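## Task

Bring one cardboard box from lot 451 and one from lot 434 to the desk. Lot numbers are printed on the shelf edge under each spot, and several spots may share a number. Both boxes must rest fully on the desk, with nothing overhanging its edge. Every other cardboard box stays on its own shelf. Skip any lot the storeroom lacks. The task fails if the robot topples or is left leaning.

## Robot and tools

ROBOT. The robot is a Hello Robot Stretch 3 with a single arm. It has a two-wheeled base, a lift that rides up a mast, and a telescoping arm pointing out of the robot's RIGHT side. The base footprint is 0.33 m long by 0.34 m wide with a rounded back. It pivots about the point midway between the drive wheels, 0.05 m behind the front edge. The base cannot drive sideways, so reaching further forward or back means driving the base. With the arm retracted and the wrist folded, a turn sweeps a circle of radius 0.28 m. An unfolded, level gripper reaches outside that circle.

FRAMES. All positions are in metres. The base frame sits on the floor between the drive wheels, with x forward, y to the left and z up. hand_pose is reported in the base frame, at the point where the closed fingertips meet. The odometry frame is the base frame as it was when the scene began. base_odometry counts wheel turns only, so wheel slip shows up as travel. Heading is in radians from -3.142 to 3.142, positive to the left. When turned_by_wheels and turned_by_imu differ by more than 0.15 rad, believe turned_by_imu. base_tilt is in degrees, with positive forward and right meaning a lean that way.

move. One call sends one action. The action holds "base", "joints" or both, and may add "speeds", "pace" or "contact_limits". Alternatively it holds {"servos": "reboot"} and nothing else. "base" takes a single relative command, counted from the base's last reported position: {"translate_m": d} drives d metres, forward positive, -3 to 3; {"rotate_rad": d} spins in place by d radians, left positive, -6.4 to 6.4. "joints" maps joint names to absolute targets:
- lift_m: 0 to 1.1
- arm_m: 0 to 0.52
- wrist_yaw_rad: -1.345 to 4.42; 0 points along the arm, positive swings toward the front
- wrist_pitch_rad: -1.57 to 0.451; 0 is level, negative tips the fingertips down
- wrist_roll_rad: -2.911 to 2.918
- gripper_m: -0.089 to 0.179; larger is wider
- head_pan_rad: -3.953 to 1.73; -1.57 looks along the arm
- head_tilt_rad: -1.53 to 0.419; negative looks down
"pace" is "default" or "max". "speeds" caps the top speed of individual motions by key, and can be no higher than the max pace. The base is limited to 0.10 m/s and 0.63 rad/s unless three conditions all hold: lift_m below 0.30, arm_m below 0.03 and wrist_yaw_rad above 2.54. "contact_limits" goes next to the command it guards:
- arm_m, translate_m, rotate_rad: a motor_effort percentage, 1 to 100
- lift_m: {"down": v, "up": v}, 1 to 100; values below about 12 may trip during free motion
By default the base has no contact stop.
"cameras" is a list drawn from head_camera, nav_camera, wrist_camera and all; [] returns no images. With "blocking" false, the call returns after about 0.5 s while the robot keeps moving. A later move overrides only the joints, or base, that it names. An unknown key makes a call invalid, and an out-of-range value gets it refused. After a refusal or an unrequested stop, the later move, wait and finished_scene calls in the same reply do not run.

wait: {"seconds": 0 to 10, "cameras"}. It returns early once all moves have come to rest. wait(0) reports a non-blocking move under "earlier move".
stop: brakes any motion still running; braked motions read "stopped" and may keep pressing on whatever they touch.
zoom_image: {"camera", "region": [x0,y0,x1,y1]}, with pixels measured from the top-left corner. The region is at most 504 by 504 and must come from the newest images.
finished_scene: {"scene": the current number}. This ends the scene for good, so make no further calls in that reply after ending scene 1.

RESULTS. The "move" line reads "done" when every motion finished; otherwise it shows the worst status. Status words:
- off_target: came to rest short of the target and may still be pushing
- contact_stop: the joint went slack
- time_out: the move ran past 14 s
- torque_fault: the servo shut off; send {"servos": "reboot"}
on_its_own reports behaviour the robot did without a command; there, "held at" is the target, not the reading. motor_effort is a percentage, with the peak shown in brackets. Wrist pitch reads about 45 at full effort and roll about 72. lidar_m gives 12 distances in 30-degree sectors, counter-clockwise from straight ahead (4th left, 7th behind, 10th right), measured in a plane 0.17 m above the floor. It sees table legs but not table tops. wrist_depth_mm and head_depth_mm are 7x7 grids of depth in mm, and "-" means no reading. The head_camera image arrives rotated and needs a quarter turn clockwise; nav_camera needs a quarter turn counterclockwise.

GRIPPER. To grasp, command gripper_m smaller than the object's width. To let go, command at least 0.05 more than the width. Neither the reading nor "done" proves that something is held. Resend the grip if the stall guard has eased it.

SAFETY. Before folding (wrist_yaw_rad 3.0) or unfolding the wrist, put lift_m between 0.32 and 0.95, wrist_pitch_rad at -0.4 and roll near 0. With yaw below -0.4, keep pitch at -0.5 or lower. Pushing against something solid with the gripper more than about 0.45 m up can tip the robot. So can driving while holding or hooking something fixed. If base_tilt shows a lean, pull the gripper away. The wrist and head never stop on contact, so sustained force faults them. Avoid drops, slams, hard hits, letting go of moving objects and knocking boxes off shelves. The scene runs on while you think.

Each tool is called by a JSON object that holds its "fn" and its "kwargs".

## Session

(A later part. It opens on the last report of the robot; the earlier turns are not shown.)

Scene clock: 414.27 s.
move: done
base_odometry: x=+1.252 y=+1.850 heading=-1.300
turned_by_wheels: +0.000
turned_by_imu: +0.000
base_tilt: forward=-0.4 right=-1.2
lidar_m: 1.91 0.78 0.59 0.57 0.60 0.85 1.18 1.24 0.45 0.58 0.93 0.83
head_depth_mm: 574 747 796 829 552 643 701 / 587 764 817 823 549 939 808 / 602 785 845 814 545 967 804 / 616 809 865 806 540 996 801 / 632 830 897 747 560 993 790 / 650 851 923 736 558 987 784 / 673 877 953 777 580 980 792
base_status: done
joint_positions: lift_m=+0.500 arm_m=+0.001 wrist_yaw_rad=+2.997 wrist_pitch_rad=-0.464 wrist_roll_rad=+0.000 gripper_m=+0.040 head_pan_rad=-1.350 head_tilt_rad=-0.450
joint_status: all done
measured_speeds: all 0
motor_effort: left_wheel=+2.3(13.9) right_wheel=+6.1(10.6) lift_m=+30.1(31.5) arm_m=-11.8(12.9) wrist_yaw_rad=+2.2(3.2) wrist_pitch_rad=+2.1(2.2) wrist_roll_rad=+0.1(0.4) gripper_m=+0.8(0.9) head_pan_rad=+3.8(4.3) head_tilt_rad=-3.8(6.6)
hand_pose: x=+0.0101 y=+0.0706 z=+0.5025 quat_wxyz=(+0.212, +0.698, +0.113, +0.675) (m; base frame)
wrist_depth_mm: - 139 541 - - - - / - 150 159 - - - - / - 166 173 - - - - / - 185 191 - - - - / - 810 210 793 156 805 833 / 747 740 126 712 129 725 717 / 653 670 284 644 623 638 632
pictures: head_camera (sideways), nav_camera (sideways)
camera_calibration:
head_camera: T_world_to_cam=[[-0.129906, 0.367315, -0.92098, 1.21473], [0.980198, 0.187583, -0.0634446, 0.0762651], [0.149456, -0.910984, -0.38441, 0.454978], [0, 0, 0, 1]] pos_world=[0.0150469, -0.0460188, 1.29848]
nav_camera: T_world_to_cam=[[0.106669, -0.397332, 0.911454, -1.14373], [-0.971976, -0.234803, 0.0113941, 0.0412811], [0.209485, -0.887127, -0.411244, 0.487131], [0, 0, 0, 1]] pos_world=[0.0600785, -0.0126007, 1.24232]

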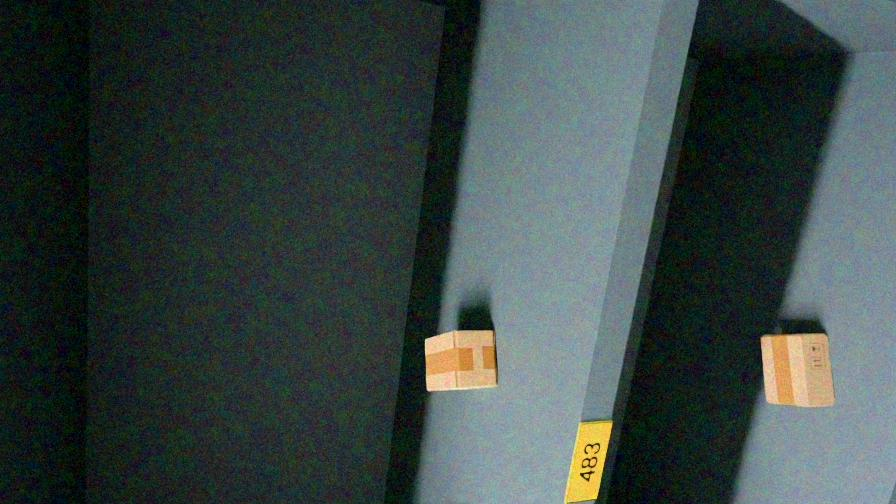

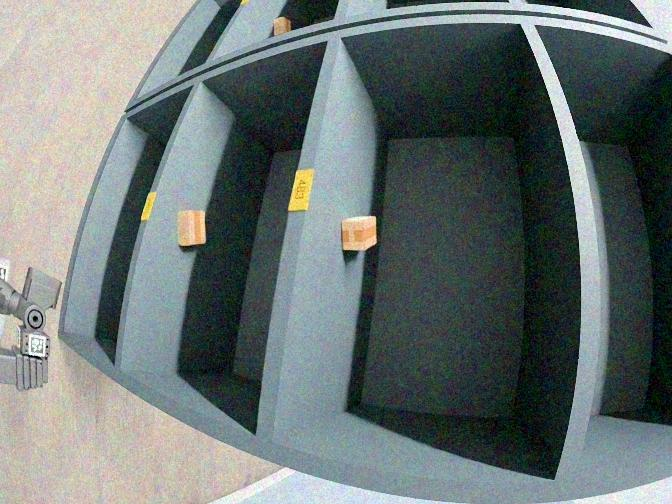

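{"fn": "zoom_image", "kwargs": {"camera": "nav_camera", "region": [130, 182, 170, 232]}}

{"fn": "move", "kwargs": {"joints": {"head_pan_rad": -0.85, "head_tilt_rad": -0.45}, "cameras": ["nav_camera", "head_camera"]}}

Scaled by 10.080 from the camera's 672x504 image, which has a finer 792x594 frame.

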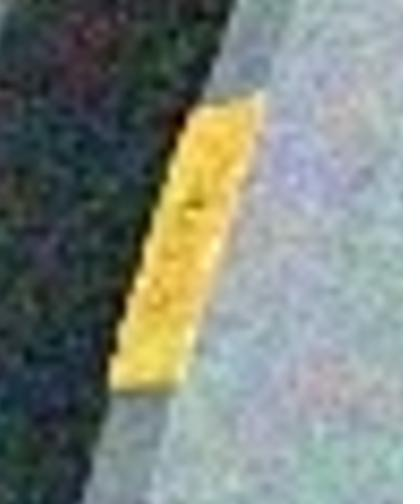

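Scene clock: 421.73 s.
move: done
base_odometry: x=+1.252 y=+1.850 heading=-1.300
turned_by_wheels: +0.000
turned_by_imu: +0.000
base_tilt: forward=-0.2 right=-1.3
lidar_m: 1.91 0.78 0.59 0.57 0.60 0.85 1.18 1.24 0.45 0.58 0.93 0.84
head_depth_mm: 577 836 882 837 554 952 813 / 588 912 960 824 573 1009 778 / 601 975 1050 812 632 1000 800 / 617 891 972 804 1153 993 847 / 633 806 868 799 1028 996 1201 / 660 732 783 834 933 1010 1157 / 689 765 1063 1580 1241 1509 1330
base_status: not commanded
joint_positions: lift_m=+0.500 arm_m=+0.001 wrist_yaw_rad=+2.997 wrist_pitch_rad=-0.464 wrist_roll_rad=+0.000 gripper_m=+0.040 head_pan_rad=-0.834 head_tilt_rad=-0.450
joint_status: all done
measured_speeds: all 0
motor_effort: left_wheel=+2.8(3.0) right_wheel=+6.4(7.1) lift_m=+26.9(28.2) arm_m=-10.8(11.7) wrist_yaw_rad=+2.0(2.6) wrist_pitch_rad=+2.1(2.2) wrist_roll_rad=+0.3(0.3) gripper_m=+0.5(0.8) head_pan_rad=+0.5(6.8) head_tilt_rad=-3.7(7.3)
hand_pose: x=+0.0101 y=+0.0706 z=+0.5025 quat_wxyz=(+0.212, +0.698, +0.113, +0.675) (m; base frame)
wrist_depth_mm: - 140 541 - - - - / - 150 159 - - - - / - 165 174 - - - - / - 185 191 - - - - / - 811 210 801 155 807 838 / 740 741 127 715 129 729 723 / 654 666 285 639 623 633 635
pictures: head_camera (sideways), nav_camera (sideways)
camera_calibration:
head_camera: T_world_to_cam=[[-0.294132, 0.255482, -0.920986, 1.21574], [0.760216, 0.646567, -0.0634297, 0.0775424], [0.579274, -0.718805, -0.384397, 0.452357], [0, 0, 0, 1]] pos_world=[0.0366002, -0.035579, 1.29848]
nav_camera: T_world_to_cam=[[0.288723, -0.293064, 0.911456, -1.14484], [-0.729818, -0.683546, 0.0114019, 0.0397452], [0.619681, -0.668489, -0.411239, 0.484644], [0, 0, 0, 1]] pos_world=[0.0592223, 0.0156368, 1.24232]

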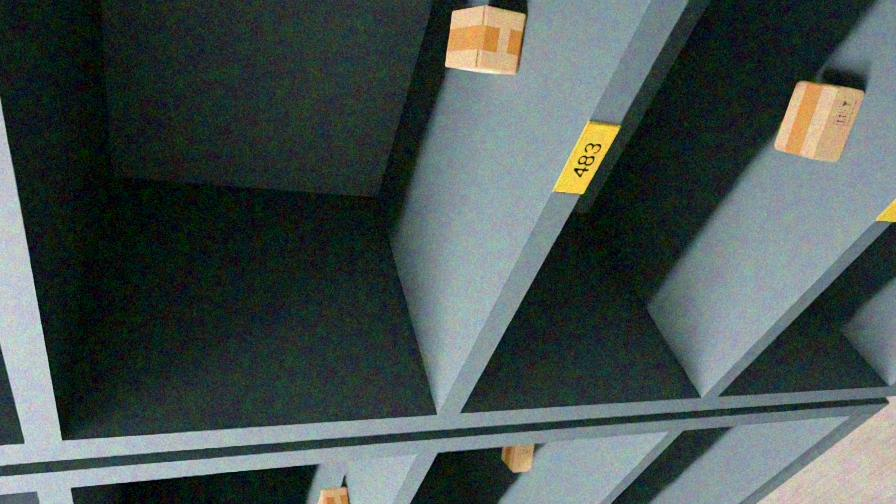

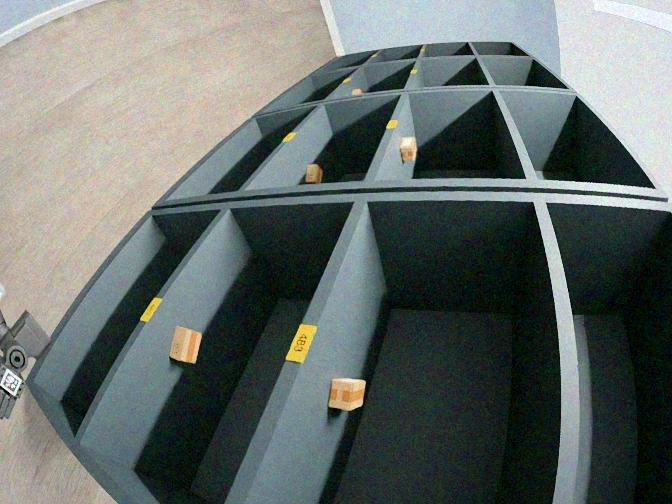

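{"fn": "move", "kwargs": {"base": {"translate_m": 0.55}, "joints": {"head_pan_rad": -1.45, "head_tilt_rad": -0.8}, "cameras": ["nav_camera", "head_camera"]}}

{"fn": "move", "kwargs": {"joints": {"head_pan_rad": -0.9, "head_tilt_rad": -0.6}, "cameras": ["nav_camera", "head_camera"]}}

Scene clock: 433.97 s.
move: done
base_odometry: x=+1.400 y=+1.320 heading=-1.300
turned_by_wheels: +0.000
turned_by_imu: +0.000
base_tilt: forward=-0.3 right=-1.2
lidar_m: 1.83 0.75 0.56 0.55 0.58 0.81 1.72 0.81 0.93 0.55 0.49 1.19
head_depth_mm: 729 777 578 1059 873 836 1104 / 740 789 573 1054 917 1163 1116 / 750 796 566 1082 912 1178 1111 / 745 754 560 1065 900 1202 1129 / 517 573 537 739 835 1095 1120 / 390 442 516 622 783 1158 1120 / 400 457 532 1014 911 1203 1114
base_status: done
joint_positions: lift_m=+0.500 arm_m=+0.001 wrist_yaw_rad=+2.997 wrist_pitch_rad=-0.464 wrist_roll_rad=+0.000 gripper_m=+0.040 head_pan_rad=-1.450 head_tilt_rad=-0.800
joint_status: all done
measured_speeds: all 0
motor_effort: left_wheel=+3.7(12.0) right_wheel=+7.6(10.7) lift_m=+24.5(25.5) arm_m=-10.6(11.3) wrist_yaw_rad=+1.6(3.3) wrist_pitch_rad=+2.1(2.2) wrist_roll_rad=+0.0(0.4) gripper_m=+0.1(1.1) head_pan_rad=+3.6(5.4) head_tilt_rad=+2.6(10.0)
hand_pose: x=+0.0101 y=+0.0706 z=+0.5025 quat_wxyz=(+0.212, +0.698, +0.113, +0.675) (m; base frame)
wrist_depth_mm: 532 139 535 536 545 - - / - 150 160 - - - - / - 165 174 - - - - / - 185 191 - - - - / - 802 209 155 156 806 806 / 759 743 127 715 129 715 718 / 656 664 285 641 624 638 628
pictures: head_camera (sideways), nav_camera (sideways)
camera_calibration:
head_camera: T_world_to_cam=[[-0.127792, 0.668594, -0.732565, 0.969108], [0.991178, 0.112263, -0.0704468, 0.085267], [0.0351396, -0.735105, -0.677042, 0.836405], [0, 0, 0, 1]] pos_world=[0.00993909, -0.0426664, 1.28222]
nav_camera: T_world_to_cam=[[0.101117, -0.691412, 0.715349, -0.888005], [-0.990207, -0.13951, 0.00512822, 0.0495131], [0.0962525, -0.708863, -0.698748, 0.861946], [0, 0, 0, 1]] pos_world=[0.0558566, 0.00393119, 1.23726]

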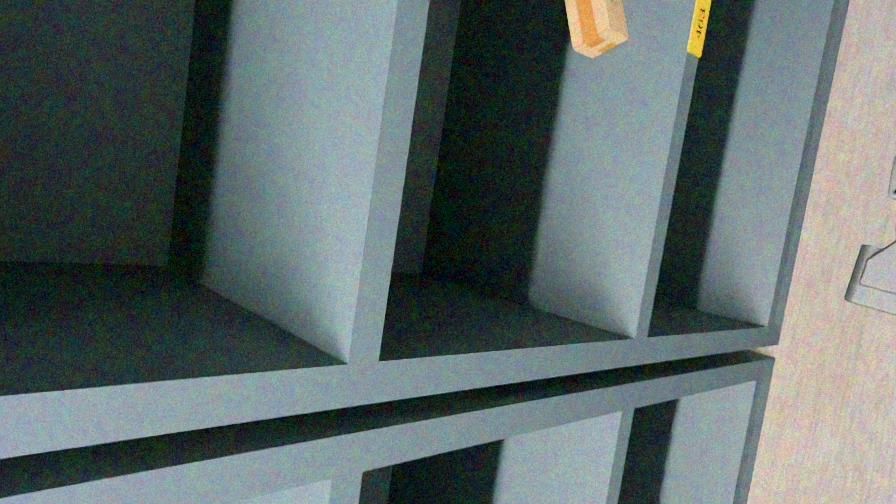

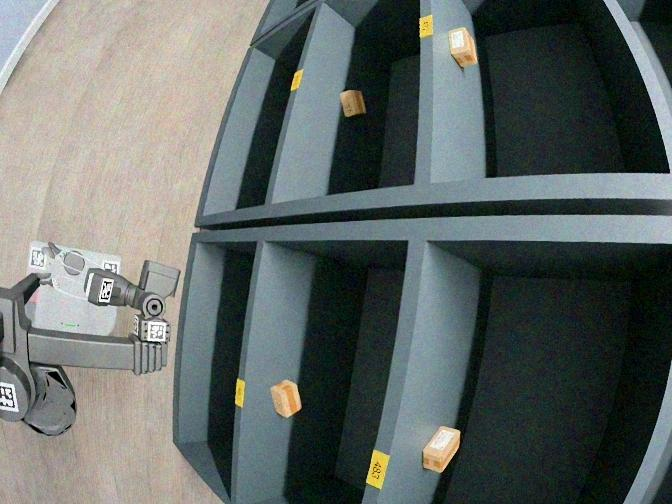

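Scene clock: 434.83 s.
move: done
base_odometry: x=+1.400 y=+1.320 heading=-1.300
turned_by_wheels: +0.000
turned_by_imu: +0.000
base_tilt: forward=-0.3 right=-1.2
lidar_m: 1.83 0.75 0.56 0.55 0.57 0.81 1.72 0.81 0.93 0.55 0.49 1.19
head_depth_mm: 390 426 452 493 567 836 740 / 851 904 492 541 594 671 756 / 920 993 914 632 1066 781 851 / 1001 1089 900 699 1098 925 1159 / 1096 1203 837 1337 1087 1317 1185 / 1118 1203 863 1381 1126 1374 1214 / 1021 1101 1010 1281 1411 1422 1215
base_status: not commanded
joint_positions: lift_m=+0.500 arm_m=+0.001 wrist_yaw_rad=+2.997 wrist_pitch_rad=-0.464 wrist_roll_rad=+0.000 gripper_m=+0.040 head_pan_rad=-0.883 head_tilt_rad=-0.594
joint_status: all done
measured_speeds: all 0
motor_effort: left_wheel=+3.4(4.0) right_wheel=+7.3(7.6) lift_m=+23.6(24.6) arm_m=-9.9(10.8) wrist_yaw_rad=+2.1(2.5) wrist_pitch_rad=+2.1(2.2) wrist_roll_rad=-0.1(0.3) gripper_m=+0.8(1.0) head_pan_rad=+0.8(4.9) head_tilt_rad=+1.7(6.0)
hand_pose: x=+0.0101 y=+0.0706 z=+0.5025 quat_wxyz=(+0.212, +0.698, +0.113, +0.675) (m; base frame)
wrist_depth_mm: 528 139 530 540 543 - - / - 150 160 - - - - / - 165 174 - - - - / - 185 191 - - - - / - 820 209 155 156 814 814 / 748 732 127 712 129 729 722 / 652 666 284 644 627 637 633
pictures: head_camera (sideways), nav_camera (sideways)
camera_calibration:
head_camera: T_world_to_cam=[[-0.362406, 0.368289, -0.856169, 1.1316], [0.784882, 0.615984, -0.0672595, 0.0823922], [0.502615, -0.696367, -0.5123, 0.619232], [0, 0, 0, 1]] pos_world=[0.0341956, -0.0362967, 1.29162]
nav_camera: T_world_to_cam=[[0.354206, -0.404286, 0.843262, -1.05629], [-0.76128, -0.648362, 0.00892521, 0.0431652], [0.543131, -0.64512, -0.537428, 0.649283], [0, 0, 0, 1]] pos_world=[0.0543577, 0.0198108, 1.23928]

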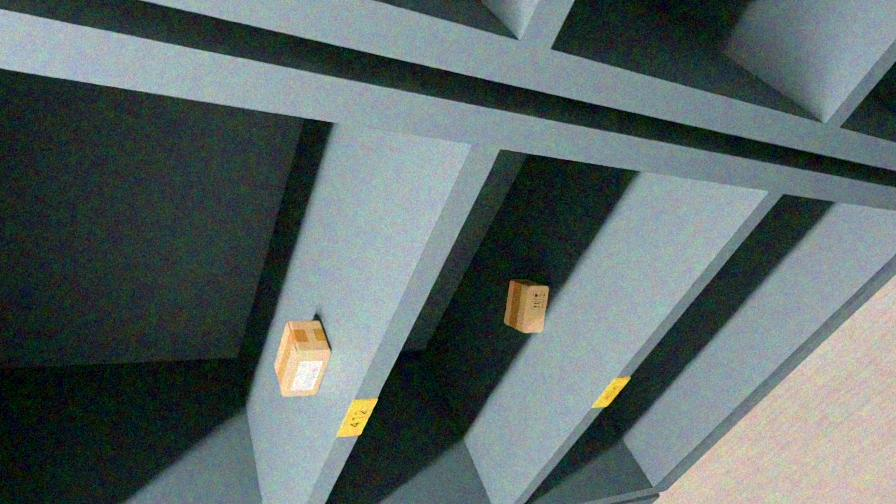

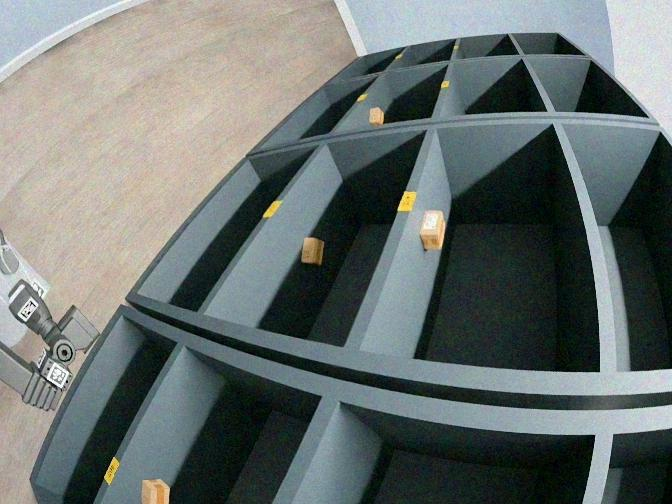

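{"fn": "zoom_image", "kwargs": {"camera": "head_camera", "region": [330, 392, 386, 444]}}

{"fn": "zoom_image", "kwargs": {"camera": "head_camera", "region": [588, 372, 636, 412]}}

{"fn": "zoom_image", "kwargs": {"camera": "nav_camera", "region": [98, 452, 126, 486]}}

{"fn": "move", "kwargs": {"base": {"translate_m": 0.5}, "joints": {"head_pan_rad": -0.9, "head_tilt_rad": -0.5}, "cameras": ["nav_camera", "head_camera"]}}

Scaled by 9.000 from the camera's 896x504 image, which has a finer 1280x720 frame.

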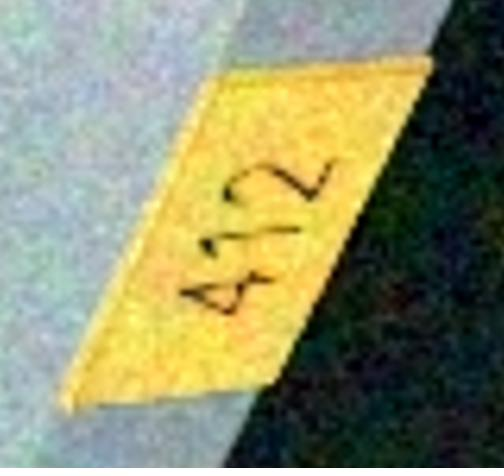

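Scaled by 10.500 from the camera's 896x504 image, which has a finer 1280x720 frame.

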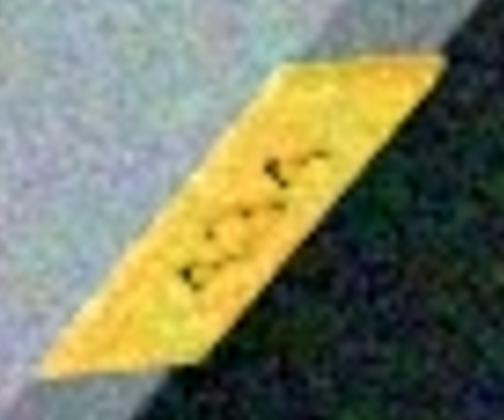

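Scaled by 14.824 from the camera's 672x504 image, which has a finer 792x594 frame.

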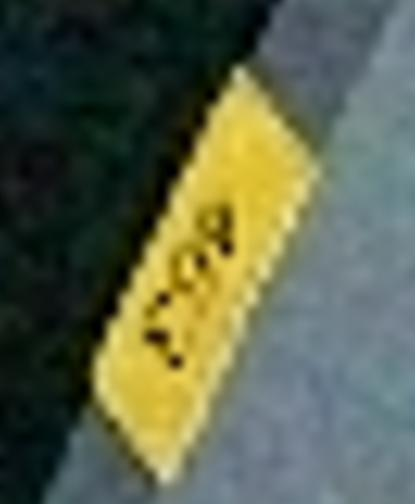

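Scene clock: 449.77 s.
move: done
base_odometry: x=+1.533 y=+0.839 heading=-1.300
turned_by_wheels: +0.000
turned_by_imu: +0.000
base_tilt: forward=-0.3 right=-1.3
lidar_m: 1.75 0.72 0.54 0.53 0.55 0.78 2.22 1.26 0.53 0.93 0.82 0.77
head_depth_mm: 797 854 908 619 560 967 786 / 856 922 982 730 1103 957 778 / 822 927 1002 721 1179 953 819 / 736 812 892 755 1093 949 1177 / 663 722 786 804 954 973 1159 / 624 678 742 826 918 1063 1224 / 724 1487 1173 1596 1256 1473 1288
base_status: done
joint_positions: lift_m=+0.500 arm_m=+0.001 wrist_yaw_rad=+2.997 wrist_pitch_rad=-0.464 wrist_roll_rad=+0.000 gripper_m=+0.040 head_pan_rad=-0.900 head_tilt_rad=-0.500
joint_status: all done
measured_speeds: all 0
motor_effort: left_wheel=+8.1(11.7) right_wheel=+1.1(11.9) lift_m=+25.9(26.1) arm_m=-9.2(9.9) wrist_yaw_rad=-0.1(3.2) wrist_pitch_rad=+2.1(2.2) wrist_roll_rad=-0.1(0.3) gripper_m=+0.4(0.9) head_pan_rad=-3.1(4.8) head_tilt_rad=+4.3(6.7)
hand_pose: x=+0.0101 y=+0.0706 z=+0.5025 quat_wxyz=(+0.212, +0.698, +0.113, +0.675) (m; base frame)
wrist_depth_mm: 508 139 521 525 535 537 537 / - 150 160 - - - - / - 165 173 - - - - / - 185 191 - - - - / - - 209 151 153 810 802 / 752 743 127 723 129 720 715 / 660 671 283 647 625 640 640
pictures: head_camera (sideways), nav_camera (sideways)
camera_calibration:
head_camera: T_world_to_cam=[[-0.30483, 0.309684, -0.900652, 1.18931], [0.799056, 0.597742, -0.0649145, 0.0793103], [0.518255, -0.73946, -0.429664, 0.511599], [0, 0, 0, 1]] pos_world=[0.0340243, -0.037409, 1.29612]
nav_camera: T_world_to_cam=[[0.296642, -0.346471, 0.889922, -1.11678], [-0.772764, -0.634606, 0.0105202, 0.0411962], [0.561105, -0.690821, -0.455991, 0.543307], [0, 0, 0, 1]] pos_world=[0.0582667, 0.0145398, 1.24116]

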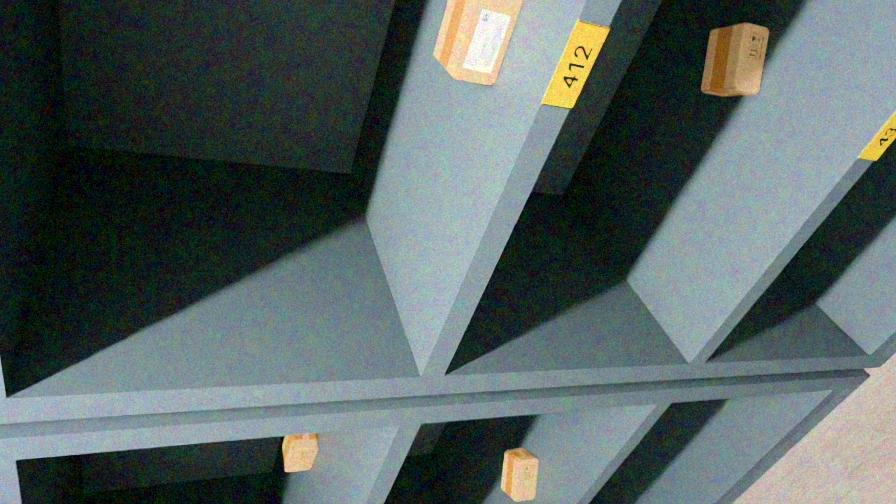

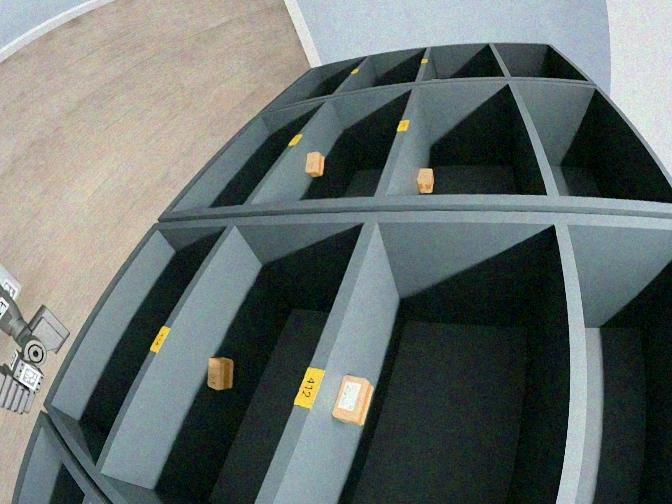

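{"fn": "zoom_image", "kwargs": {"camera": "head_camera", "region": [850, 100, 896, 165]}}

{"fn": "zoom_image", "kwargs": {"camera": "nav_camera", "region": [146, 322, 176, 358]}}

{"fn": "move", "kwargs": {"joints": {"head_pan_rad": -1.1, "head_tilt_rad": -0.8}, "cameras": ["head_camera"]}}

Scaled by 7.754 from the camera's 896x504 image, which has a finer 1280x720 frame.

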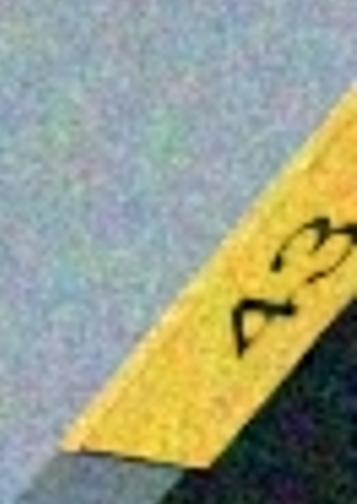

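Scaled by 14.000 from the camera's 672x504 image, which has a finer 792x594 frame.

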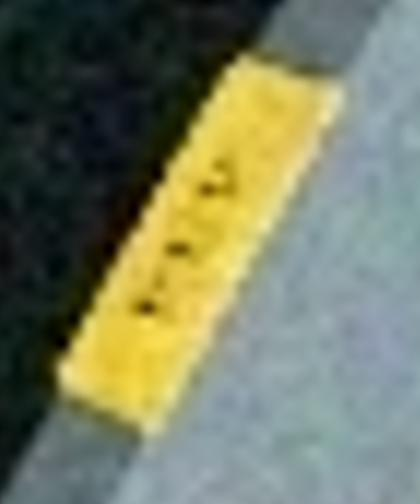

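Scene clock: 460.17 s.
move: done
base_odometry: x=+1.533 y=+0.839 heading=-1.300
turned_by_wheels: +0.000
turned_by_imu: +0.000
base_tilt: forward=-0.1 right=-1.3
lidar_m: 1.76 0.72 0.54 0.53 0.55 0.78 2.22 1.26 0.53 0.93 0.82 0.77
head_depth_mm: 759 800 575 1055 920 813 1083 / 797 802 570 1084 914 1158 1099 / 837 790 586 1106 906 1203 1118 / 889 780 610 1099 923 1223 1122 / 879 769 1050 1092 972 1242 1125 / 766 757 934 1022 1224 1283 1120 / 674 706 813 948 1355 1274 1115
base_status: not commanded
joint_positions: lift_m=+0.500 arm_m=+0.001 wrist_yaw_rad=+2.997 wrist_pitch_rad=-0.464 wrist_roll_rad=+0.000 gripper_m=+0.040 head_pan_rad=-1.107 head_tilt_rad=-0.801
joint_status: all done
measured_speeds: all 0
motor_effort: left_wheel=+8.3(8.6) right_wheel=+0.6(1.7) lift_m=+26.0(26.7) arm_m=-8.5(8.8) wrist_yaw_rad=+2.1(2.8) wrist_pitch_rad=+2.0(2.1) wrist_roll_rad=-0.1(0.3) gripper_m=+0.0(0.8) head_pan_rad=-1.9(5.2) head_tilt_rad=-6.3(8.8)
hand_pose: x=+0.0101 y=+0.0706 z=+0.5025 quat_wxyz=(+0.212, +0.698, +0.113, +0.675) (m; base frame)
wrist_depth_mm: 510 139 520 532 529 536 537 / - 150 160 - - - - / - 165 174 - - - - / - 185 191 - - - - / - - 210 151 154 811 807 / 750 743 127 715 129 716 719 / 656 667 285 648 625 641 629
pictures: head_camera (sideways)
camera_calibration:
head_camera: T_world_to_cam=[[-0.345557, 0.587152, -0.732013, 0.969651], [0.895576, 0.439304, -0.0704012, 0.0857315], [0.28024, -0.679901, -0.677643, 0.835676], [0, 0, 0, 1]] pos_world=[0.0241009, -0.0388175, 1.28212]

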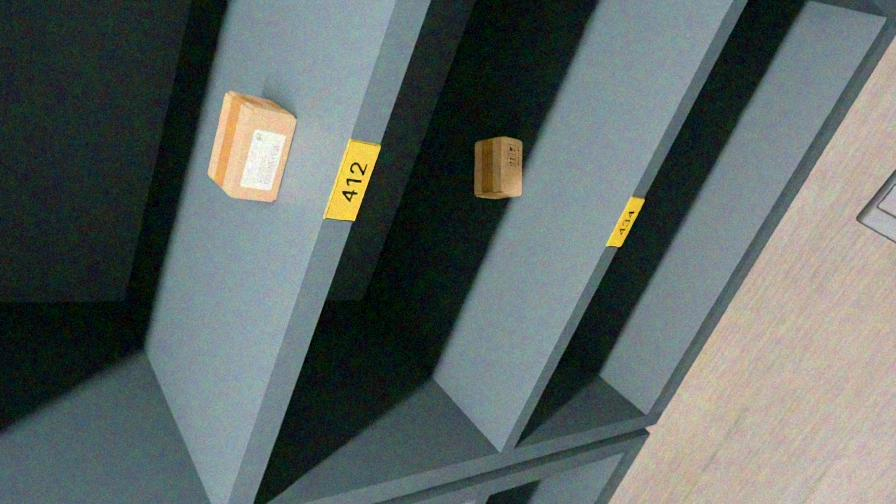

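{"fn": "zoom_image", "kwargs": {"camera": "head_camera", "region": [600, 192, 650, 252]}}

Scaled by 8.400 from the camera's 896x504 image, which has a finer 1280x720 frame.

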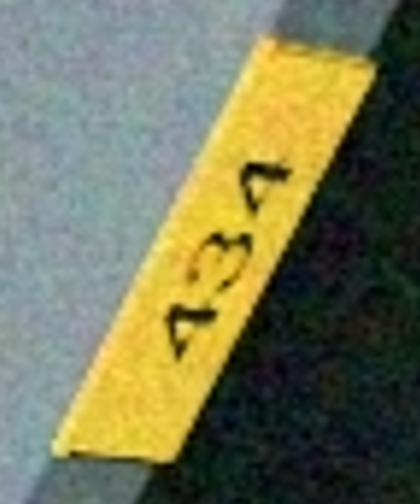

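{"fn": "move", "kwargs": {"base": {"translate_m": 0.17}, "joints": {"wrist_yaw_rad": 0.0, "gripper_m": 0.179, "head_pan_rad": -1.57, "lift_m": 0.56}, "cameras": []}}

{"fn": "move", "kwargs": {"joints": {"wrist_pitch_rad": 0.0}, "cameras": ["head_camera","wrist_camera"]}}

Scene clock: 481.07 s.
move: done
base_odometry: x=+1.579 y=+0.675 heading=-1.300
turned_by_wheels: +0.000
turned_by_imu: +0.000
base_tilt: forward=-0.2 right=-1.3
lidar_m: 1.73 0.71 0.53 0.52 0.55 0.77 2.38 0.67 0.63 0.94 0.66 1.40
head_depth_mm: 770 818 576 1092 920 1081 1139 / 773 806 571 1112 916 1212 1138 / 777 794 566 1111 908 1223 1116 / 778 783 560 1102 899 1224 527 / 783 771 575 1095 896 1217 1123 / 788 761 571 1088 891 1213 1116 / 791 751 566 1074 904 1185 1114
base_status: done
joint_positions: lift_m=+0.560 arm_m=+0.001 wrist_yaw_rad=+0.003 wrist_pitch_rad=-0.464 wrist_roll_rad=+0.000 gripper_m=+0.179 head_pan_rad=-1.572 head_tilt_rad=-0.801
joint_status: all done
measured_speeds: all 0
motor_effort: left_wheel=+2.7(12.9) right_wheel=+7.8(8.7) lift_m=+22.8(33.9) arm_m=-7.4(8.7) wrist_yaw_rad=-3.0(6.8) wrist_pitch_rad=+2.1(2.2) wrist_roll_rad=-0.1(0.3) gripper_m=+0.7(83.5) head_pan_rad=+3.3(5.2) head_tilt_rad=-3.0(5.1)
hand_pose: x=-0.0208 y=-0.3639 z=+0.5625 quat_wxyz=(+0.689, +0.164, -0.688, -0.162) (m; base frame)
wrist_depth_mm: 483 - - 422 530 523 513 / 422 415 412 410 402 400 392 / 320 319 316 312 311 307 302 / 476 310 300 292 286 281 274 / 495 146 - - - - - / - 126 - - - - - / - - - - - - 105
pictures: none
No camera images: "cameras" was empty.

Scene clock: 482.13 s.
move: done
base_odometry: x=+1.579 y=+0.675 heading=-1.300
turned_by_wheels: +0.000
turned_by_imu: +0.000
base_tilt: forward=-0.4 right=-1.3
lidar_m: 1.73 0.71 0.53 0.52 0.54 0.77 2.39 0.67 0.63 0.94 0.66 1.40
head_depth_mm: 772 819 578 1096 919 1076 1137 / 774 804 571 1116 914 1211 1145 / 774 795 566 1111 902 1206 1123 / 782 782 559 1103 900 1224 504 / 782 771 576 1090 899 1190 1129 / 788 761 571 1083 887 1207 1120 / 791 749 565 1073 906 1180 1114
base_status: not commanded
joint_positions: lift_m=+0.560 arm_m=+0.001 wrist_yaw_rad=+0.003 wrist_pitch_rad=-0.023 wrist_roll_rad=+0.000 gripper_m=+0.179 head_pan_rad=-1.570 head_tilt_rad=-0.801
joint_status: all done
measured_speeds: all 0
motor_effort: left_wheel=+3.2(3.4) right_wheel=+7.8(7.8) lift_m=+25.7(25.9) arm_m=-7.6(8.2) wrist_yaw_rad=-3.0(4.4) wrist_pitch_rad=+3.8(6.1) wrist_roll_rad=+0.2(0.3) gripper_m=+1.0(1.2) head_pan_rad=+3.3(4.0) head_tilt_rad=-2.0(3.3)
hand_pose: x=-0.0206 y=-0.4012 z=+0.6686 quat_wxyz=(+0.707, +0.010, -0.707, -0.007) (m; base frame)
wrist_depth_mm: 480 - - - - - 598 / 482 - - - - - 622 / 484 - - - - - 624 / 485 - - - - - - / 473 146 502 477 509 476 509 / 118 356 394 393 392 396 394 / 305 306 306 307 308 308 105
pictures: head_camera (sideways), wrist_camera
camera_calibration:
head_camera: T_world_to_cam=[[-0.0465658, 0.679713, -0.731998, 0.96784], [0.997486, -0.00754602, -0.0704617, 0.0851897], [-0.0534174, -0.733439, -0.677653, 0.83769], [0, 0, 0, 1]] pos_world=[0.00483991, -0.0428159, 1.28212]
wrist_camera: T_world_to_cam=[[-0.998841, -0.0472184, -0.00928284, -0.026649], [-0.00150594, 0.223477, -0.974708, 0.773824], [0.0480987, -0.973565, -0.22329, -0.0740587], [0, 0, 0, 1]] pos_world=[-0.0218907, -0.246291, 0.737469]

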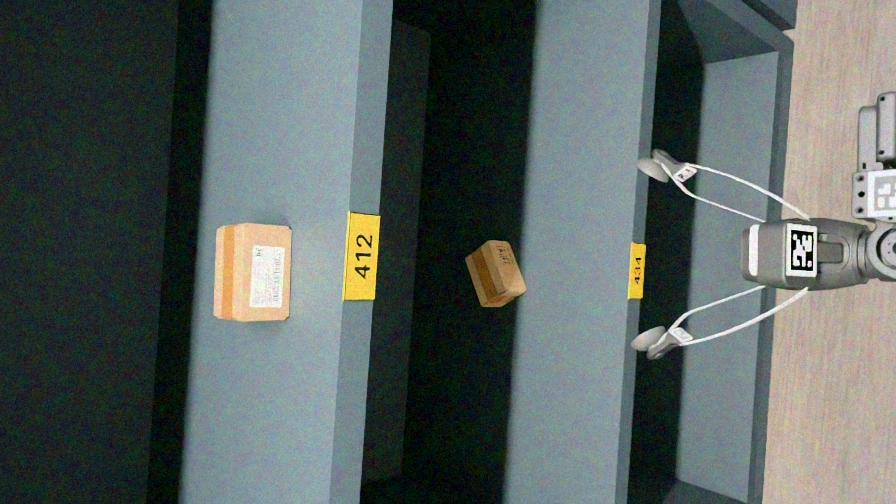

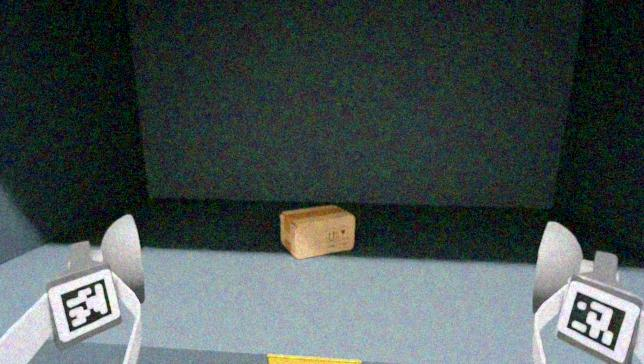

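{"fn": "move", "kwargs": {"base": {"translate_m": -0.045}, "joints": {"wrist_yaw_rad": 0.3, "lift_m": 0.49}, "cameras": []}}

{"fn": "move", "kwargs": {"joints": {"arm_m": 0.17}, "contact_limits": {"arm_m": 40}, "cameras": ["wrist_camera"]}}

Scene clock: 493.30 s.
move: done
base_odometry: x=+1.567 y=+0.718 heading=-1.300
turned_by_wheels: +0.000
turned_by_imu: +0.000
base_tilt: forward=-0.3 right=-1.2
lidar_m: 1.74 0.71 0.53 0.52 0.55 0.77 2.34 0.66 0.60 0.94 0.69 0.73
head_depth_mm: 767 823 578 1035 903 1018 1133 / 775 807 572 1114 913 1195 1137 / 777 794 566 1107 909 1207 1137 / 781 784 560 1096 902 1196 627 / 782 772 556 1094 895 1217 1083 / 788 759 570 1082 888 1202 1116 / 792 748 564 1070 907 1205 1111
base_status: done
joint_positions: lift_m=+0.490 arm_m=+0.001 wrist_yaw_rad=+0.297 wrist_pitch_rad=-0.022 wrist_roll_rad=+0.000 gripper_m=+0.179 head_pan_rad=-1.570 head_tilt_rad=-0.801
joint_status: all done
measured_speeds: all 0
motor_effort: left_wheel=-1.7(10.1) right_wheel=-9.3(11.2) lift_m=+23.3(29.4) arm_m=-6.9(7.7) wrist_yaw_rad=+1.1(5.2) wrist_pitch_rad=+3.5(3.9) wrist_roll_rad=+0.0(0.4) gripper_m=+0.3(1.0) head_pan_rad=+3.4(4.1) head_tilt_rad=+0.8(1.2)
hand_pose: x=+0.0534 y=-0.3900 z=+0.5990 quat_wxyz=(+0.701, +0.112, -0.698, +0.097) (m; base frame)
wrist_depth_mm: 414 492 - - - - - / 422 483 - - - - - / 425 488 - - - - - / 433 495 534 535 445 535 538 / 429 362 363 362 364 364 364 / - 139 322 292 271 261 262 / - - - - - 244 105
pictures: none
No camera images: "cameras" was empty.

Scene clock: 495.80 s.
move: done
base_odometry: x=+1.567 y=+0.718 heading=-1.300
turned_by_wheels: +0.000
turned_by_imu: +0.000
base_tilt: forward=-0.3 right=-1.2
lidar_m: 1.74 0.71 0.54 0.52 0.55 0.77 2.35 0.66 0.60 0.94 0.68 0.73
head_depth_mm: 766 818 577 1035 902 1022 1132 / 768 806 571 1116 915 1198 1119 / 775 795 566 1113 909 602 562 / 781 780 559 1101 900 637 1126 / 782 771 556 1094 893 1189 1121 / 786 759 570 1086 889 1211 1120 / 790 747 564 1075 905 1199 1111
base_status: not commanded
joint_positions: lift_m=+0.490 arm_m=+0.170 wrist_yaw_rad=+0.297 wrist_pitch_rad=-0.022 wrist_roll_rad=+0.000 gripper_m=+0.179 head_pan_rad=-1.570 head_tilt_rad=-0.801
joint_status: all done
measured_speeds: all 0
motor_effort: left_wheel=-2.1(2.5) right_wheel=-10.0(10.4) lift_m=+24.6(24.8) arm_m=+13.0(15.3) wrist_yaw_rad=+1.6(3.3) wrist_pitch_rad=+3.6(3.7) wrist_roll_rad=-0.1(0.3) gripper_m=+0.4(1.1) head_pan_rad=+3.7(3.7) head_tilt_rad=+2.1(2.4)
contact_limits: arm_m 40 (drawing in: default 31, maximum 55; extending or still: default 40, maximum 69)
hand_pose: x=+0.0534 y=-0.5594 z=+0.5990 quat_wxyz=(+0.701, +0.113, -0.698, +0.097) (m; base frame)
wrist_depth_mm: 407 486 - - - - - / 414 494 - - - - - / 421 482 - - - - - / 422 486 527 470 295 - - / 359 360 360 336 291 362 362 / - 232 258 258 259 258 261 / 185 193 202 200 201 193 105
pictures: wrist_camera
camera_calibration:
wrist_camera: T_world_to_cam=[[-0.942353, -0.334492, -0.0092409, -0.124657], [-0.0656729, 0.211956, -0.97507, 0.738722], [0.328112, -0.918254, -0.221705, -0.232234], [0, 0, 0, 1]] pos_world=[0.00724132, -0.411523, 0.667667]

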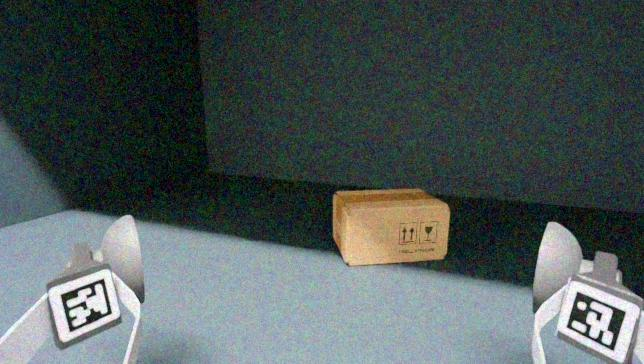

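{"fn": "move", "kwargs": {"joints": {"lift_m": 0.473}, "contact_limits": {"lift_m": {"down": 14}}, "cameras": []}}

{"fn": "move", "kwargs": {"joints": {"arm_m": 0.328}, "speeds": {"arm_m": 0.1}, "contact_limits": {"arm_m": 40}, "cameras": ["wrist_camera"]}}

Scene clock: 509.63 s.
move: done
base_odometry: x=+1.567 y=+0.718 heading=-1.300
turned_by_wheels: +0.000
turned_by_imu: +0.000
base_tilt: forward=-0.2 right=-1.3
lidar_m: 1.73 0.71 0.54 0.52 0.55 0.77 2.34 0.66 0.60 0.94 0.68 0.73
head_depth_mm: 768 821 579 1042 903 1018 1133 / 771 808 573 1111 916 1198 1136 / 777 796 567 1107 906 619 562 / 776 788 560 1102 896 663 1112 / 782 772 557 1090 895 1189 1123 / 787 762 573 1080 893 1208 1116 / 790 753 565 1077 888 1207 1117
base_status: not commanded
joint_positions: lift_m=+0.473 arm_m=+0.170 wrist_yaw_rad=+0.297 wrist_pitch_rad=-0.022 wrist_roll_rad=+0.000 gripper_m=+0.179 head_pan_rad=-1.570 head_tilt_rad=-0.800
joint_status: all done
measured_speeds: all 0
motor_effort: left_wheel=-2.2(2.3) right_wheel=-9.6(10.5) lift_m=+23.1(26.2) arm_m=+12.6(13.7) wrist_yaw_rad=+2.0(3.1) wrist_pitch_rad=+3.6(3.7) wrist_roll_rad=+0.1(0.3) gripper_m=+0.4(0.8) head_pan_rad=+2.8(3.6) head_tilt_rad=+2.3(3.0)
contact_limits: arm_m 40 (drawing in: default 31, maximum 55; extending or still: default 40, maximum 69); lift_m down 14 (down: maximum 72; up: maximum 65)
hand_pose: x=+0.0534 y=-0.5594 z=+0.5820 quat_wxyz=(+0.701, +0.113, -0.698, +0.097) (m; base frame)
wrist_depth_mm: 412 486 - - - - - / 412 493 - - - - - / 420 485 - - - - - / 412 460 456 410 286 463 - / 317 314 313 291 289 315 317 / - 203 224 226 226 225 226 / 162 175 176 176 176 176 107
pictures: none
No camera images: "cameras" was empty.

Scene clock: 512.20 s.
move: done
base_odometry: x=+1.567 y=+0.718 heading=-1.300
turned_by_wheels: +0.000
turned_by_imu: +0.000
base_tilt: forward=-0.3 right=-1.2
lidar_m: 1.74 0.71 0.53 0.52 0.55 0.77 2.34 0.66 0.60 0.94 0.69 0.73
head_depth_mm: 770 817 578 1037 899 1018 1131 / 769 808 573 1107 911 1194 1138 / 775 797 566 1110 882 652 549 / 778 784 559 1103 779 1226 1131 / 780 771 556 1099 875 1216 1121 / 782 764 571 1080 893 1207 1123 / 788 750 565 1078 886 1208 1116
base_status: not commanded
joint_positions: lift_m=+0.473 arm_m=+0.328 wrist_yaw_rad=+0.297 wrist_pitch_rad=-0.022 wrist_roll_rad=+0.000 gripper_m=+0.179 head_pan_rad=-1.570 head_tilt_rad=-0.800
joint_status: all done
measured_speeds: all 0
motor_effort: left_wheel=-2.1(2.5) right_wheel=-9.7(10.7) lift_m=+25.4(25.7) arm_m=+12.8(14.9) wrist_yaw_rad=+1.9(3.3) wrist_pitch_rad=+3.6(3.7) wrist_roll_rad=-0.2(0.3) gripper_m=+0.1(1.0) head_pan_rad=+2.2(3.3) head_tilt_rad=+2.2(3.2)
contact_limits: arm_m 40 (drawing in: default 31, maximum 55; extending or still: default 40, maximum 69); lift_m down 14 (down: maximum 72; up: maximum 65)
hand_pose: x=+0.0534 y=-0.7174 z=+0.5820 quat_wxyz=(+0.701, +0.113, -0.698, +0.097) (m; base frame)
wrist_depth_mm: 392 460 - - - - - / 410 468 - - - - - / 415 479 - - - - - / 407 461 412 - - - - / 311 312 313 178 291 291 290 / - 202 144 136 142 224 225 / 160 175 161 140 146 168 107
pictures: wrist_camera
camera_calibration:
wrist_camera: T_world_to_cam=[[-0.942353, -0.334492, -0.0092409, -0.177664], [-0.0656729, 0.211956, -0.97507, 0.755635], [0.328112, -0.918254, -0.221705, -0.381087], [0, 0, 0, 1]] pos_world=[0.00724132, -0.569523, 0.650667]

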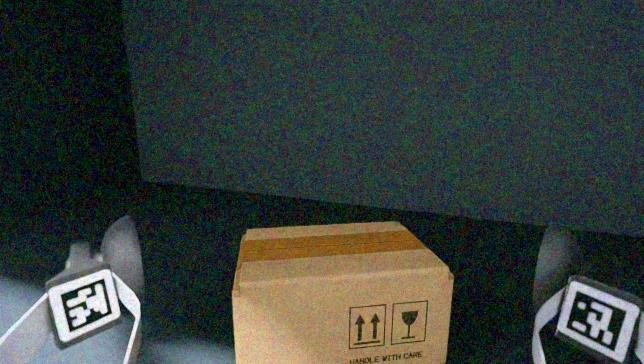

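Well centred. Close and lift.

{"fn": "move", "kwargs": {"joints": {"gripper_m": 0.045}, "cameras": []}}

{"fn": "move", "kwargs": {"joints": {"lift_m": 0.53}, "speeds": {"lift_m": 0.05}, "cameras": ["wrist_camera"]}}

Scene clock: 519.03 s.
move: done
base_odometry: x=+1.567 y=+0.718 heading=-1.300
turned_by_wheels: +0.000
turned_by_imu: +0.000
base_tilt: forward=-0.4 right=-1.2
lidar_m: 1.74 0.71 0.54 0.52 0.55 0.77 2.34 0.66 0.60 0.94 0.69 0.73
head_depth_mm: 766 818 577 1035 905 1013 1134 / 773 807 571 1111 915 1200 1140 / 774 797 566 1114 888 653 549 / 778 784 561 1099 778 1222 1137 / 781 773 558 1095 872 1216 1124 / 786 762 570 1086 888 1210 1112 / 792 750 565 1075 887 1207 1114
base_status: not commanded
joint_positions: lift_m=+0.473 arm_m=+0.328 wrist_yaw_rad=+0.299 wrist_pitch_rad=-0.022 wrist_roll_rad=+0.000 gripper_m=+0.046 head_pan_rad=-1.570 head_tilt_rad=-0.800
joint_status: all done
measured_speeds: all 0
motor_effort: left_wheel=-2.0(2.5) right_wheel=-9.7(10.3) lift_m=+29.1(29.6) arm_m=+3.0(6.6) wrist_yaw_rad=+0.2(3.1) wrist_pitch_rad=+3.6(3.7) wrist_roll_rad=-0.2(0.3) gripper_m=-16.6(89.6) head_pan_rad=+2.1(2.6) head_tilt_rad=+1.5(2.5)
contact_limits: arm_m 40 (drawing in: default 31, maximum 55; extending or still: default 40, maximum 69); lift_m down 14 (down: maximum 72; up: maximum 65)
hand_pose: x=+0.0538 y=-0.7173 z=+0.5820 quat_wxyz=(+0.701, +0.113, -0.698, +0.097) (m; base frame)
wrist_depth_mm: 391 462 - - - - - / 407 472 - - - - - / 412 480 - - - - - / 410 461 407 - - - - / 312 312 165 178 165 312 290 / 225 225 133 137 142 224 225 / 183 161 138 142 148 161 175
pictures: none
No camera images: "cameras" was empty.

Scene clock: 520.70 s.
move: done
base_odometry: x=+1.567 y=+0.718 heading=-1.300
turned_by_wheels: +0.000
turned_by_imu: +0.000
base_tilt: forward=-0.4 right=-1.2
lidar_m: 1.74 0.71 0.53 0.52 0.55 0.77 2.34 0.66 0.60 0.94 0.69 0.73
head_depth_mm: 767 818 579 1033 899 1016 1131 / 771 807 572 1109 916 1193 1103 / 773 797 566 1113 690 589 1081 / 775 784 559 1106 728 1225 1124 / 781 774 556 1088 891 1221 1125 / 784 761 571 1079 893 1211 1119 / 791 750 564 1075 886 1206 1111
base_status: not commanded
joint_positions: lift_m=+0.530 arm_m=+0.328 wrist_yaw_rad=+0.299 wrist_pitch_rad=-0.025 wrist_roll_rad=+0.000 gripper_m=+0.046 head_pan_rad=-1.570 head_tilt_rad=-0.800
joint_status: all done
measured_speeds: all 0
motor_effort: left_wheel=-2.1(2.6) right_wheel=-9.7(10.4) lift_m=+30.2(33.8) arm_m=-1.2(2.9) wrist_yaw_rad=+0.1(2.1) wrist_pitch_rad=+4.2(4.3) wrist_roll_rad=-0.1(0.3) gripper_m=-16.9(17.4) head_pan_rad=+2.7(2.8) head_tilt_rad=+1.6(2.2)
contact_limits: arm_m 40 (drawing in: default 31, maximum 55; extending or still: default 40, maximum 69)
hand_pose: x=+0.0538 y=-0.7172 z=+0.6383 quat_wxyz=(+0.701, +0.114, -0.697, +0.096) (m; base frame)
wrist_depth_mm: 392 460 - - - - - / 407 469 - - - - - / 414 478 - - - - - / 417 485 - - - - - / 411 457 154 166 154 - - / 332 331 133 137 142 313 315 / 270 238 137 141 146 238 260
pictures: wrist_camera
camera_calibration:
wrist_camera: T_world_to_cam=[[-0.94179, -0.336071, -0.00935091, -0.177813], [-0.0669005, 0.214591, -0.97441, 0.812003], [0.329477, -0.917064, -0.224583, -0.365971], [0, 0, 0, 1]] pos_world=[0.00743992, -0.569626, 0.70737]

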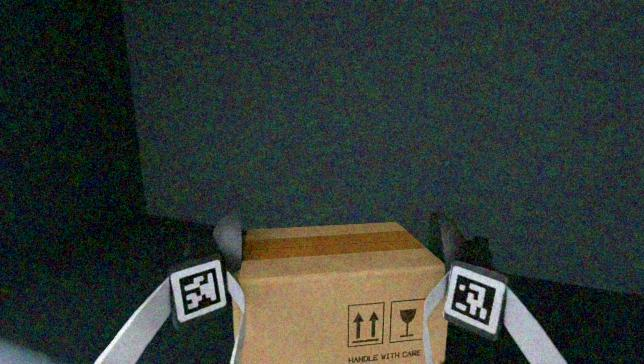

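{"fn": "move", "kwargs": {"joints": {"arm_m": 0.0}, "pace": "max", "cameras": []}}

{"fn": "move", "kwargs": {"joints": {"wrist_yaw_rad": 1.5, "head_pan_rad": -3.1, "head_tilt_rad": -0.4}, "cameras": ["wrist_camera", "nav_camera"]}}

{"fn": "move", "kwargs": {"base": {"translate_m": -1.82}, "joints": {"lift_m": 0.8}, "cameras": ["nav_camera"]}}

Scene clock: 551.17 s.
move: done
base_odometry: x=+1.567 y=+0.718 heading=-1.300
turned_by_wheels: +0.000
turned_by_imu: +0.000
base_tilt: forward=-0.4 right=-1.3
lidar_m: 1.73 0.71 0.53 0.52 0.55 0.77 2.34 0.66 0.60 0.94 0.68 0.73
head_depth_mm: 768 819 579 1034 901 1023 1130 / 772 808 572 1111 912 1202 1134 / 775 796 566 1116 907 1207 1131 / 779 784 561 1102 900 1193 529 / 782 774 557 1093 894 700 1083 / 787 761 571 1088 892 1188 1116 / 791 751 565 1080 887 1204 1111
base_status: not commanded
joint_positions: lift_m=+0.530 arm_m=+0.001 wrist_yaw_rad=+0.299 wrist_pitch_rad=-0.026 wrist_roll_rad=+0.000 gripper_m=+0.046 head_pan_rad=-1.570 head_tilt_rad=-0.800
joint_status: all done
measured_speeds: all 0
motor_effort: left_wheel=-1.9(2.5) right_wheel=-10.0(10.0) lift_m=+30.9(30.9) arm_m=-12.9(14.6) wrist_yaw_rad=-0.5(1.5) wrist_pitch_rad=+4.4(4.5) wrist_roll_rad=-0.2(0.3) gripper_m=-17.1(17.3) head_pan_rad=+1.2(2.2) head_tilt_rad=+1.0(2.1)
hand_pose: x=+0.0538 y=-0.3898 z=+0.6379 quat_wxyz=(+0.701, +0.115, -0.697, +0.096) (m; base frame)
wrist_depth_mm: 415 491 - - - - - / 421 486 - - - - - / 427 486 - - - - - / 430 493 - - - - - / 438 461 155 180 166 458 463 / 470 401 133 137 142 333 334 / - - 137 141 147 250 261
pictures: none
No camera images: "cameras" was empty.

Scene clock: 553.37 s.
move: done
base_odometry: x=+1.567 y=+0.718 heading=-1.300
turned_by_wheels: +0.000
turned_by_imu: +0.000
base_tilt: forward=-0.3 right=-1.4
lidar_m: 1.73 0.71 0.54 0.52 0.55 0.77 2.34 0.66 0.60 0.94 0.68 0.73
head_depth_mm: 1937 1880 1795 1723 1662 1602 1394 / 1982 2092 2232 2350 2328 1795 1423 / 1979 2107 2253 2414 2419 1791 1421 / 2016 2114 2257 2403 2441 1784 1405 / 2013 2136 2279 2445 2409 1773 1403 / 2029 2141 2303 2486 2417 1695 1401 / 1138 1208 1273 1362 1417 1543 1346
base_status: not commanded
joint_positions: lift_m=+0.530 arm_m=+0.001 wrist_yaw_rad=+1.497 wrist_pitch_rad=-0.026 wrist_roll_rad=+0.000 gripper_m=+0.046 head_pan_rad=-3.108 head_tilt_rad=-0.396
joint_status: all done
measured_speeds: translate_m=+0.000 rotate_rad=+0.000 lift_m=+0.000 arm_m=+0.000 wrist_yaw_rad=+0.000 wrist_pitch_rad=+0.000 wrist_roll_rad=+0.000 head_pan_rad=+0.024 head_tilt_rad=+0.000
motor_effort: left_wheel=-2.0(2.5) right_wheel=-9.1(10.5) lift_m=+31.6(32.2) arm_m=-12.0(13.4) wrist_yaw_rad=+1.2(5.9) wrist_pitch_rad=+4.4(4.5) wrist_roll_rad=+0.2(0.4) gripper_m=-16.7(17.1) head_pan_rad=+3.8(5.1) head_tilt_rad=-4.4(6.5)
hand_pose: x=+0.2335 y=-0.1645 z=+0.6379 quat_wxyz=(+0.525, +0.488, -0.511, +0.474) (m; base frame)
wrist_depth_mm: - - - - - - - / - - - - - - 457 / - - - - - - 418 / - - - - - - 402 / - - 162 181 180 - 416 / - - 133 137 142 - 433 / - 980 137 141 146 - 447
pictures: nav_camera (sideways), wrist_camera
camera_calibration:
nav_camera: T_world_to_cam=[[-0.360327, -0.0290789, 0.932373, -1.16818], [-0.0489319, 0.998727, 0.0122381, 0.0345005], [-0.931542, -0.041213, -0.361291, 0.429161], [0, 0, 0, 1]] pos_world=[-0.0194586, -0.0507391, 1.24381]
wrist_camera: T_world_to_cam=[[-0.0298607, -0.99951, -0.00942667, -0.144791], [-0.22582, 0.0159329, -0.974039, 0.709157], [0.973711, -0.0269567, -0.226185, 0.0786569], [0, 0, 0, 1]] pos_world=[0.0792291, -0.153899, 0.707172]

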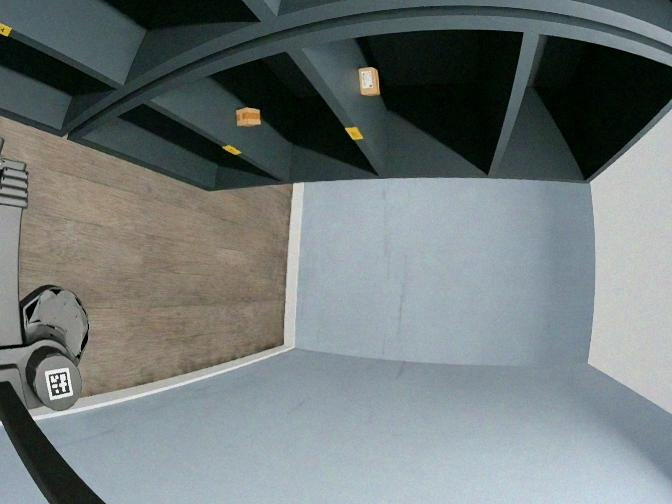

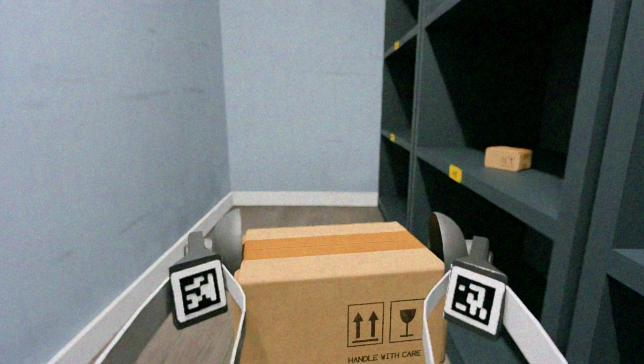

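Scene clock: 568.37 s.
move: time_out
base_odometry: x=+1.194 y=+2.060 heading=-1.299
turned_by_wheels: +0.000
turned_by_imu: -0.001
base_tilt: forward=-0.3 right=-1.3
lidar_m: 1.94 0.79 0.60 0.58 0.61 0.87 0.96 1.01 1.43 0.43 0.92 1.02
head_depth_mm: 791 839 895 958 1034 1117 1219 / 798 847 904 970 1045 1132 1203 / 803 852 906 973 1051 1142 1222 / 807 859 917 986 1063 1159 1258 / 815 869 928 994 1069 1165 1274 / 821 872 932 1005 1082 1177 1288 / 830 880 940 1009 1087 1185 1285
base_status: translate_m time_out (by the wheels' count: -1.3933 of -1.8200)
joint_positions: lift_m=+0.800 arm_m=+0.001 wrist_yaw_rad=+1.497 wrist_pitch_rad=-0.026 wrist_roll_rad=+0.000 gripper_m=+0.046 head_pan_rad=-3.100 head_tilt_rad=-0.400
joint_status: all done
measured_speeds: all 0
motor_effort: left_wheel=-0.4(9.8) right_wheel=-0.6(14.9) lift_m=+30.6(35.6) arm_m=-10.6(13.2) wrist_yaw_rad=+2.1(4.0) wrist_pitch_rad=+4.4(4.5) wrist_roll_rad=+0.0(0.4) gripper_m=-16.7(17.5) head_pan_rad=+3.2(4.1) head_tilt_rad=-3.8(4.9)
hand_pose: x=+0.2335 y=-0.1645 z=+0.9079 quat_wxyz=(+0.525, +0.488, -0.511, +0.474) (m; base frame)
wrist_depth_mm: - - - - - - - / - - - - - - - / - - - - - - - / - - - - - - - / - - 162 181 166 - - / - - 133 137 142 - - / - - 137 141 146 - -
pictures: nav_camera (sideways)
camera_calibration:
nav_camera: T_world_to_cam=[[-0.363946, -0.0322201, 0.930863, -1.16621], [-0.0571798, 0.998289, 0.012198, 0.0346479], [-0.929663, -0.0487871, -0.365166, 0.434127], [0, 0, 0, 1]] pos_world=[-0.0188646, -0.0509843, 1.24369]

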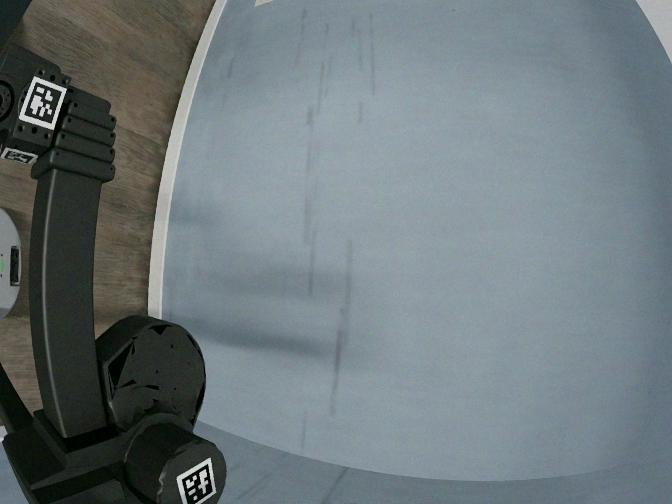

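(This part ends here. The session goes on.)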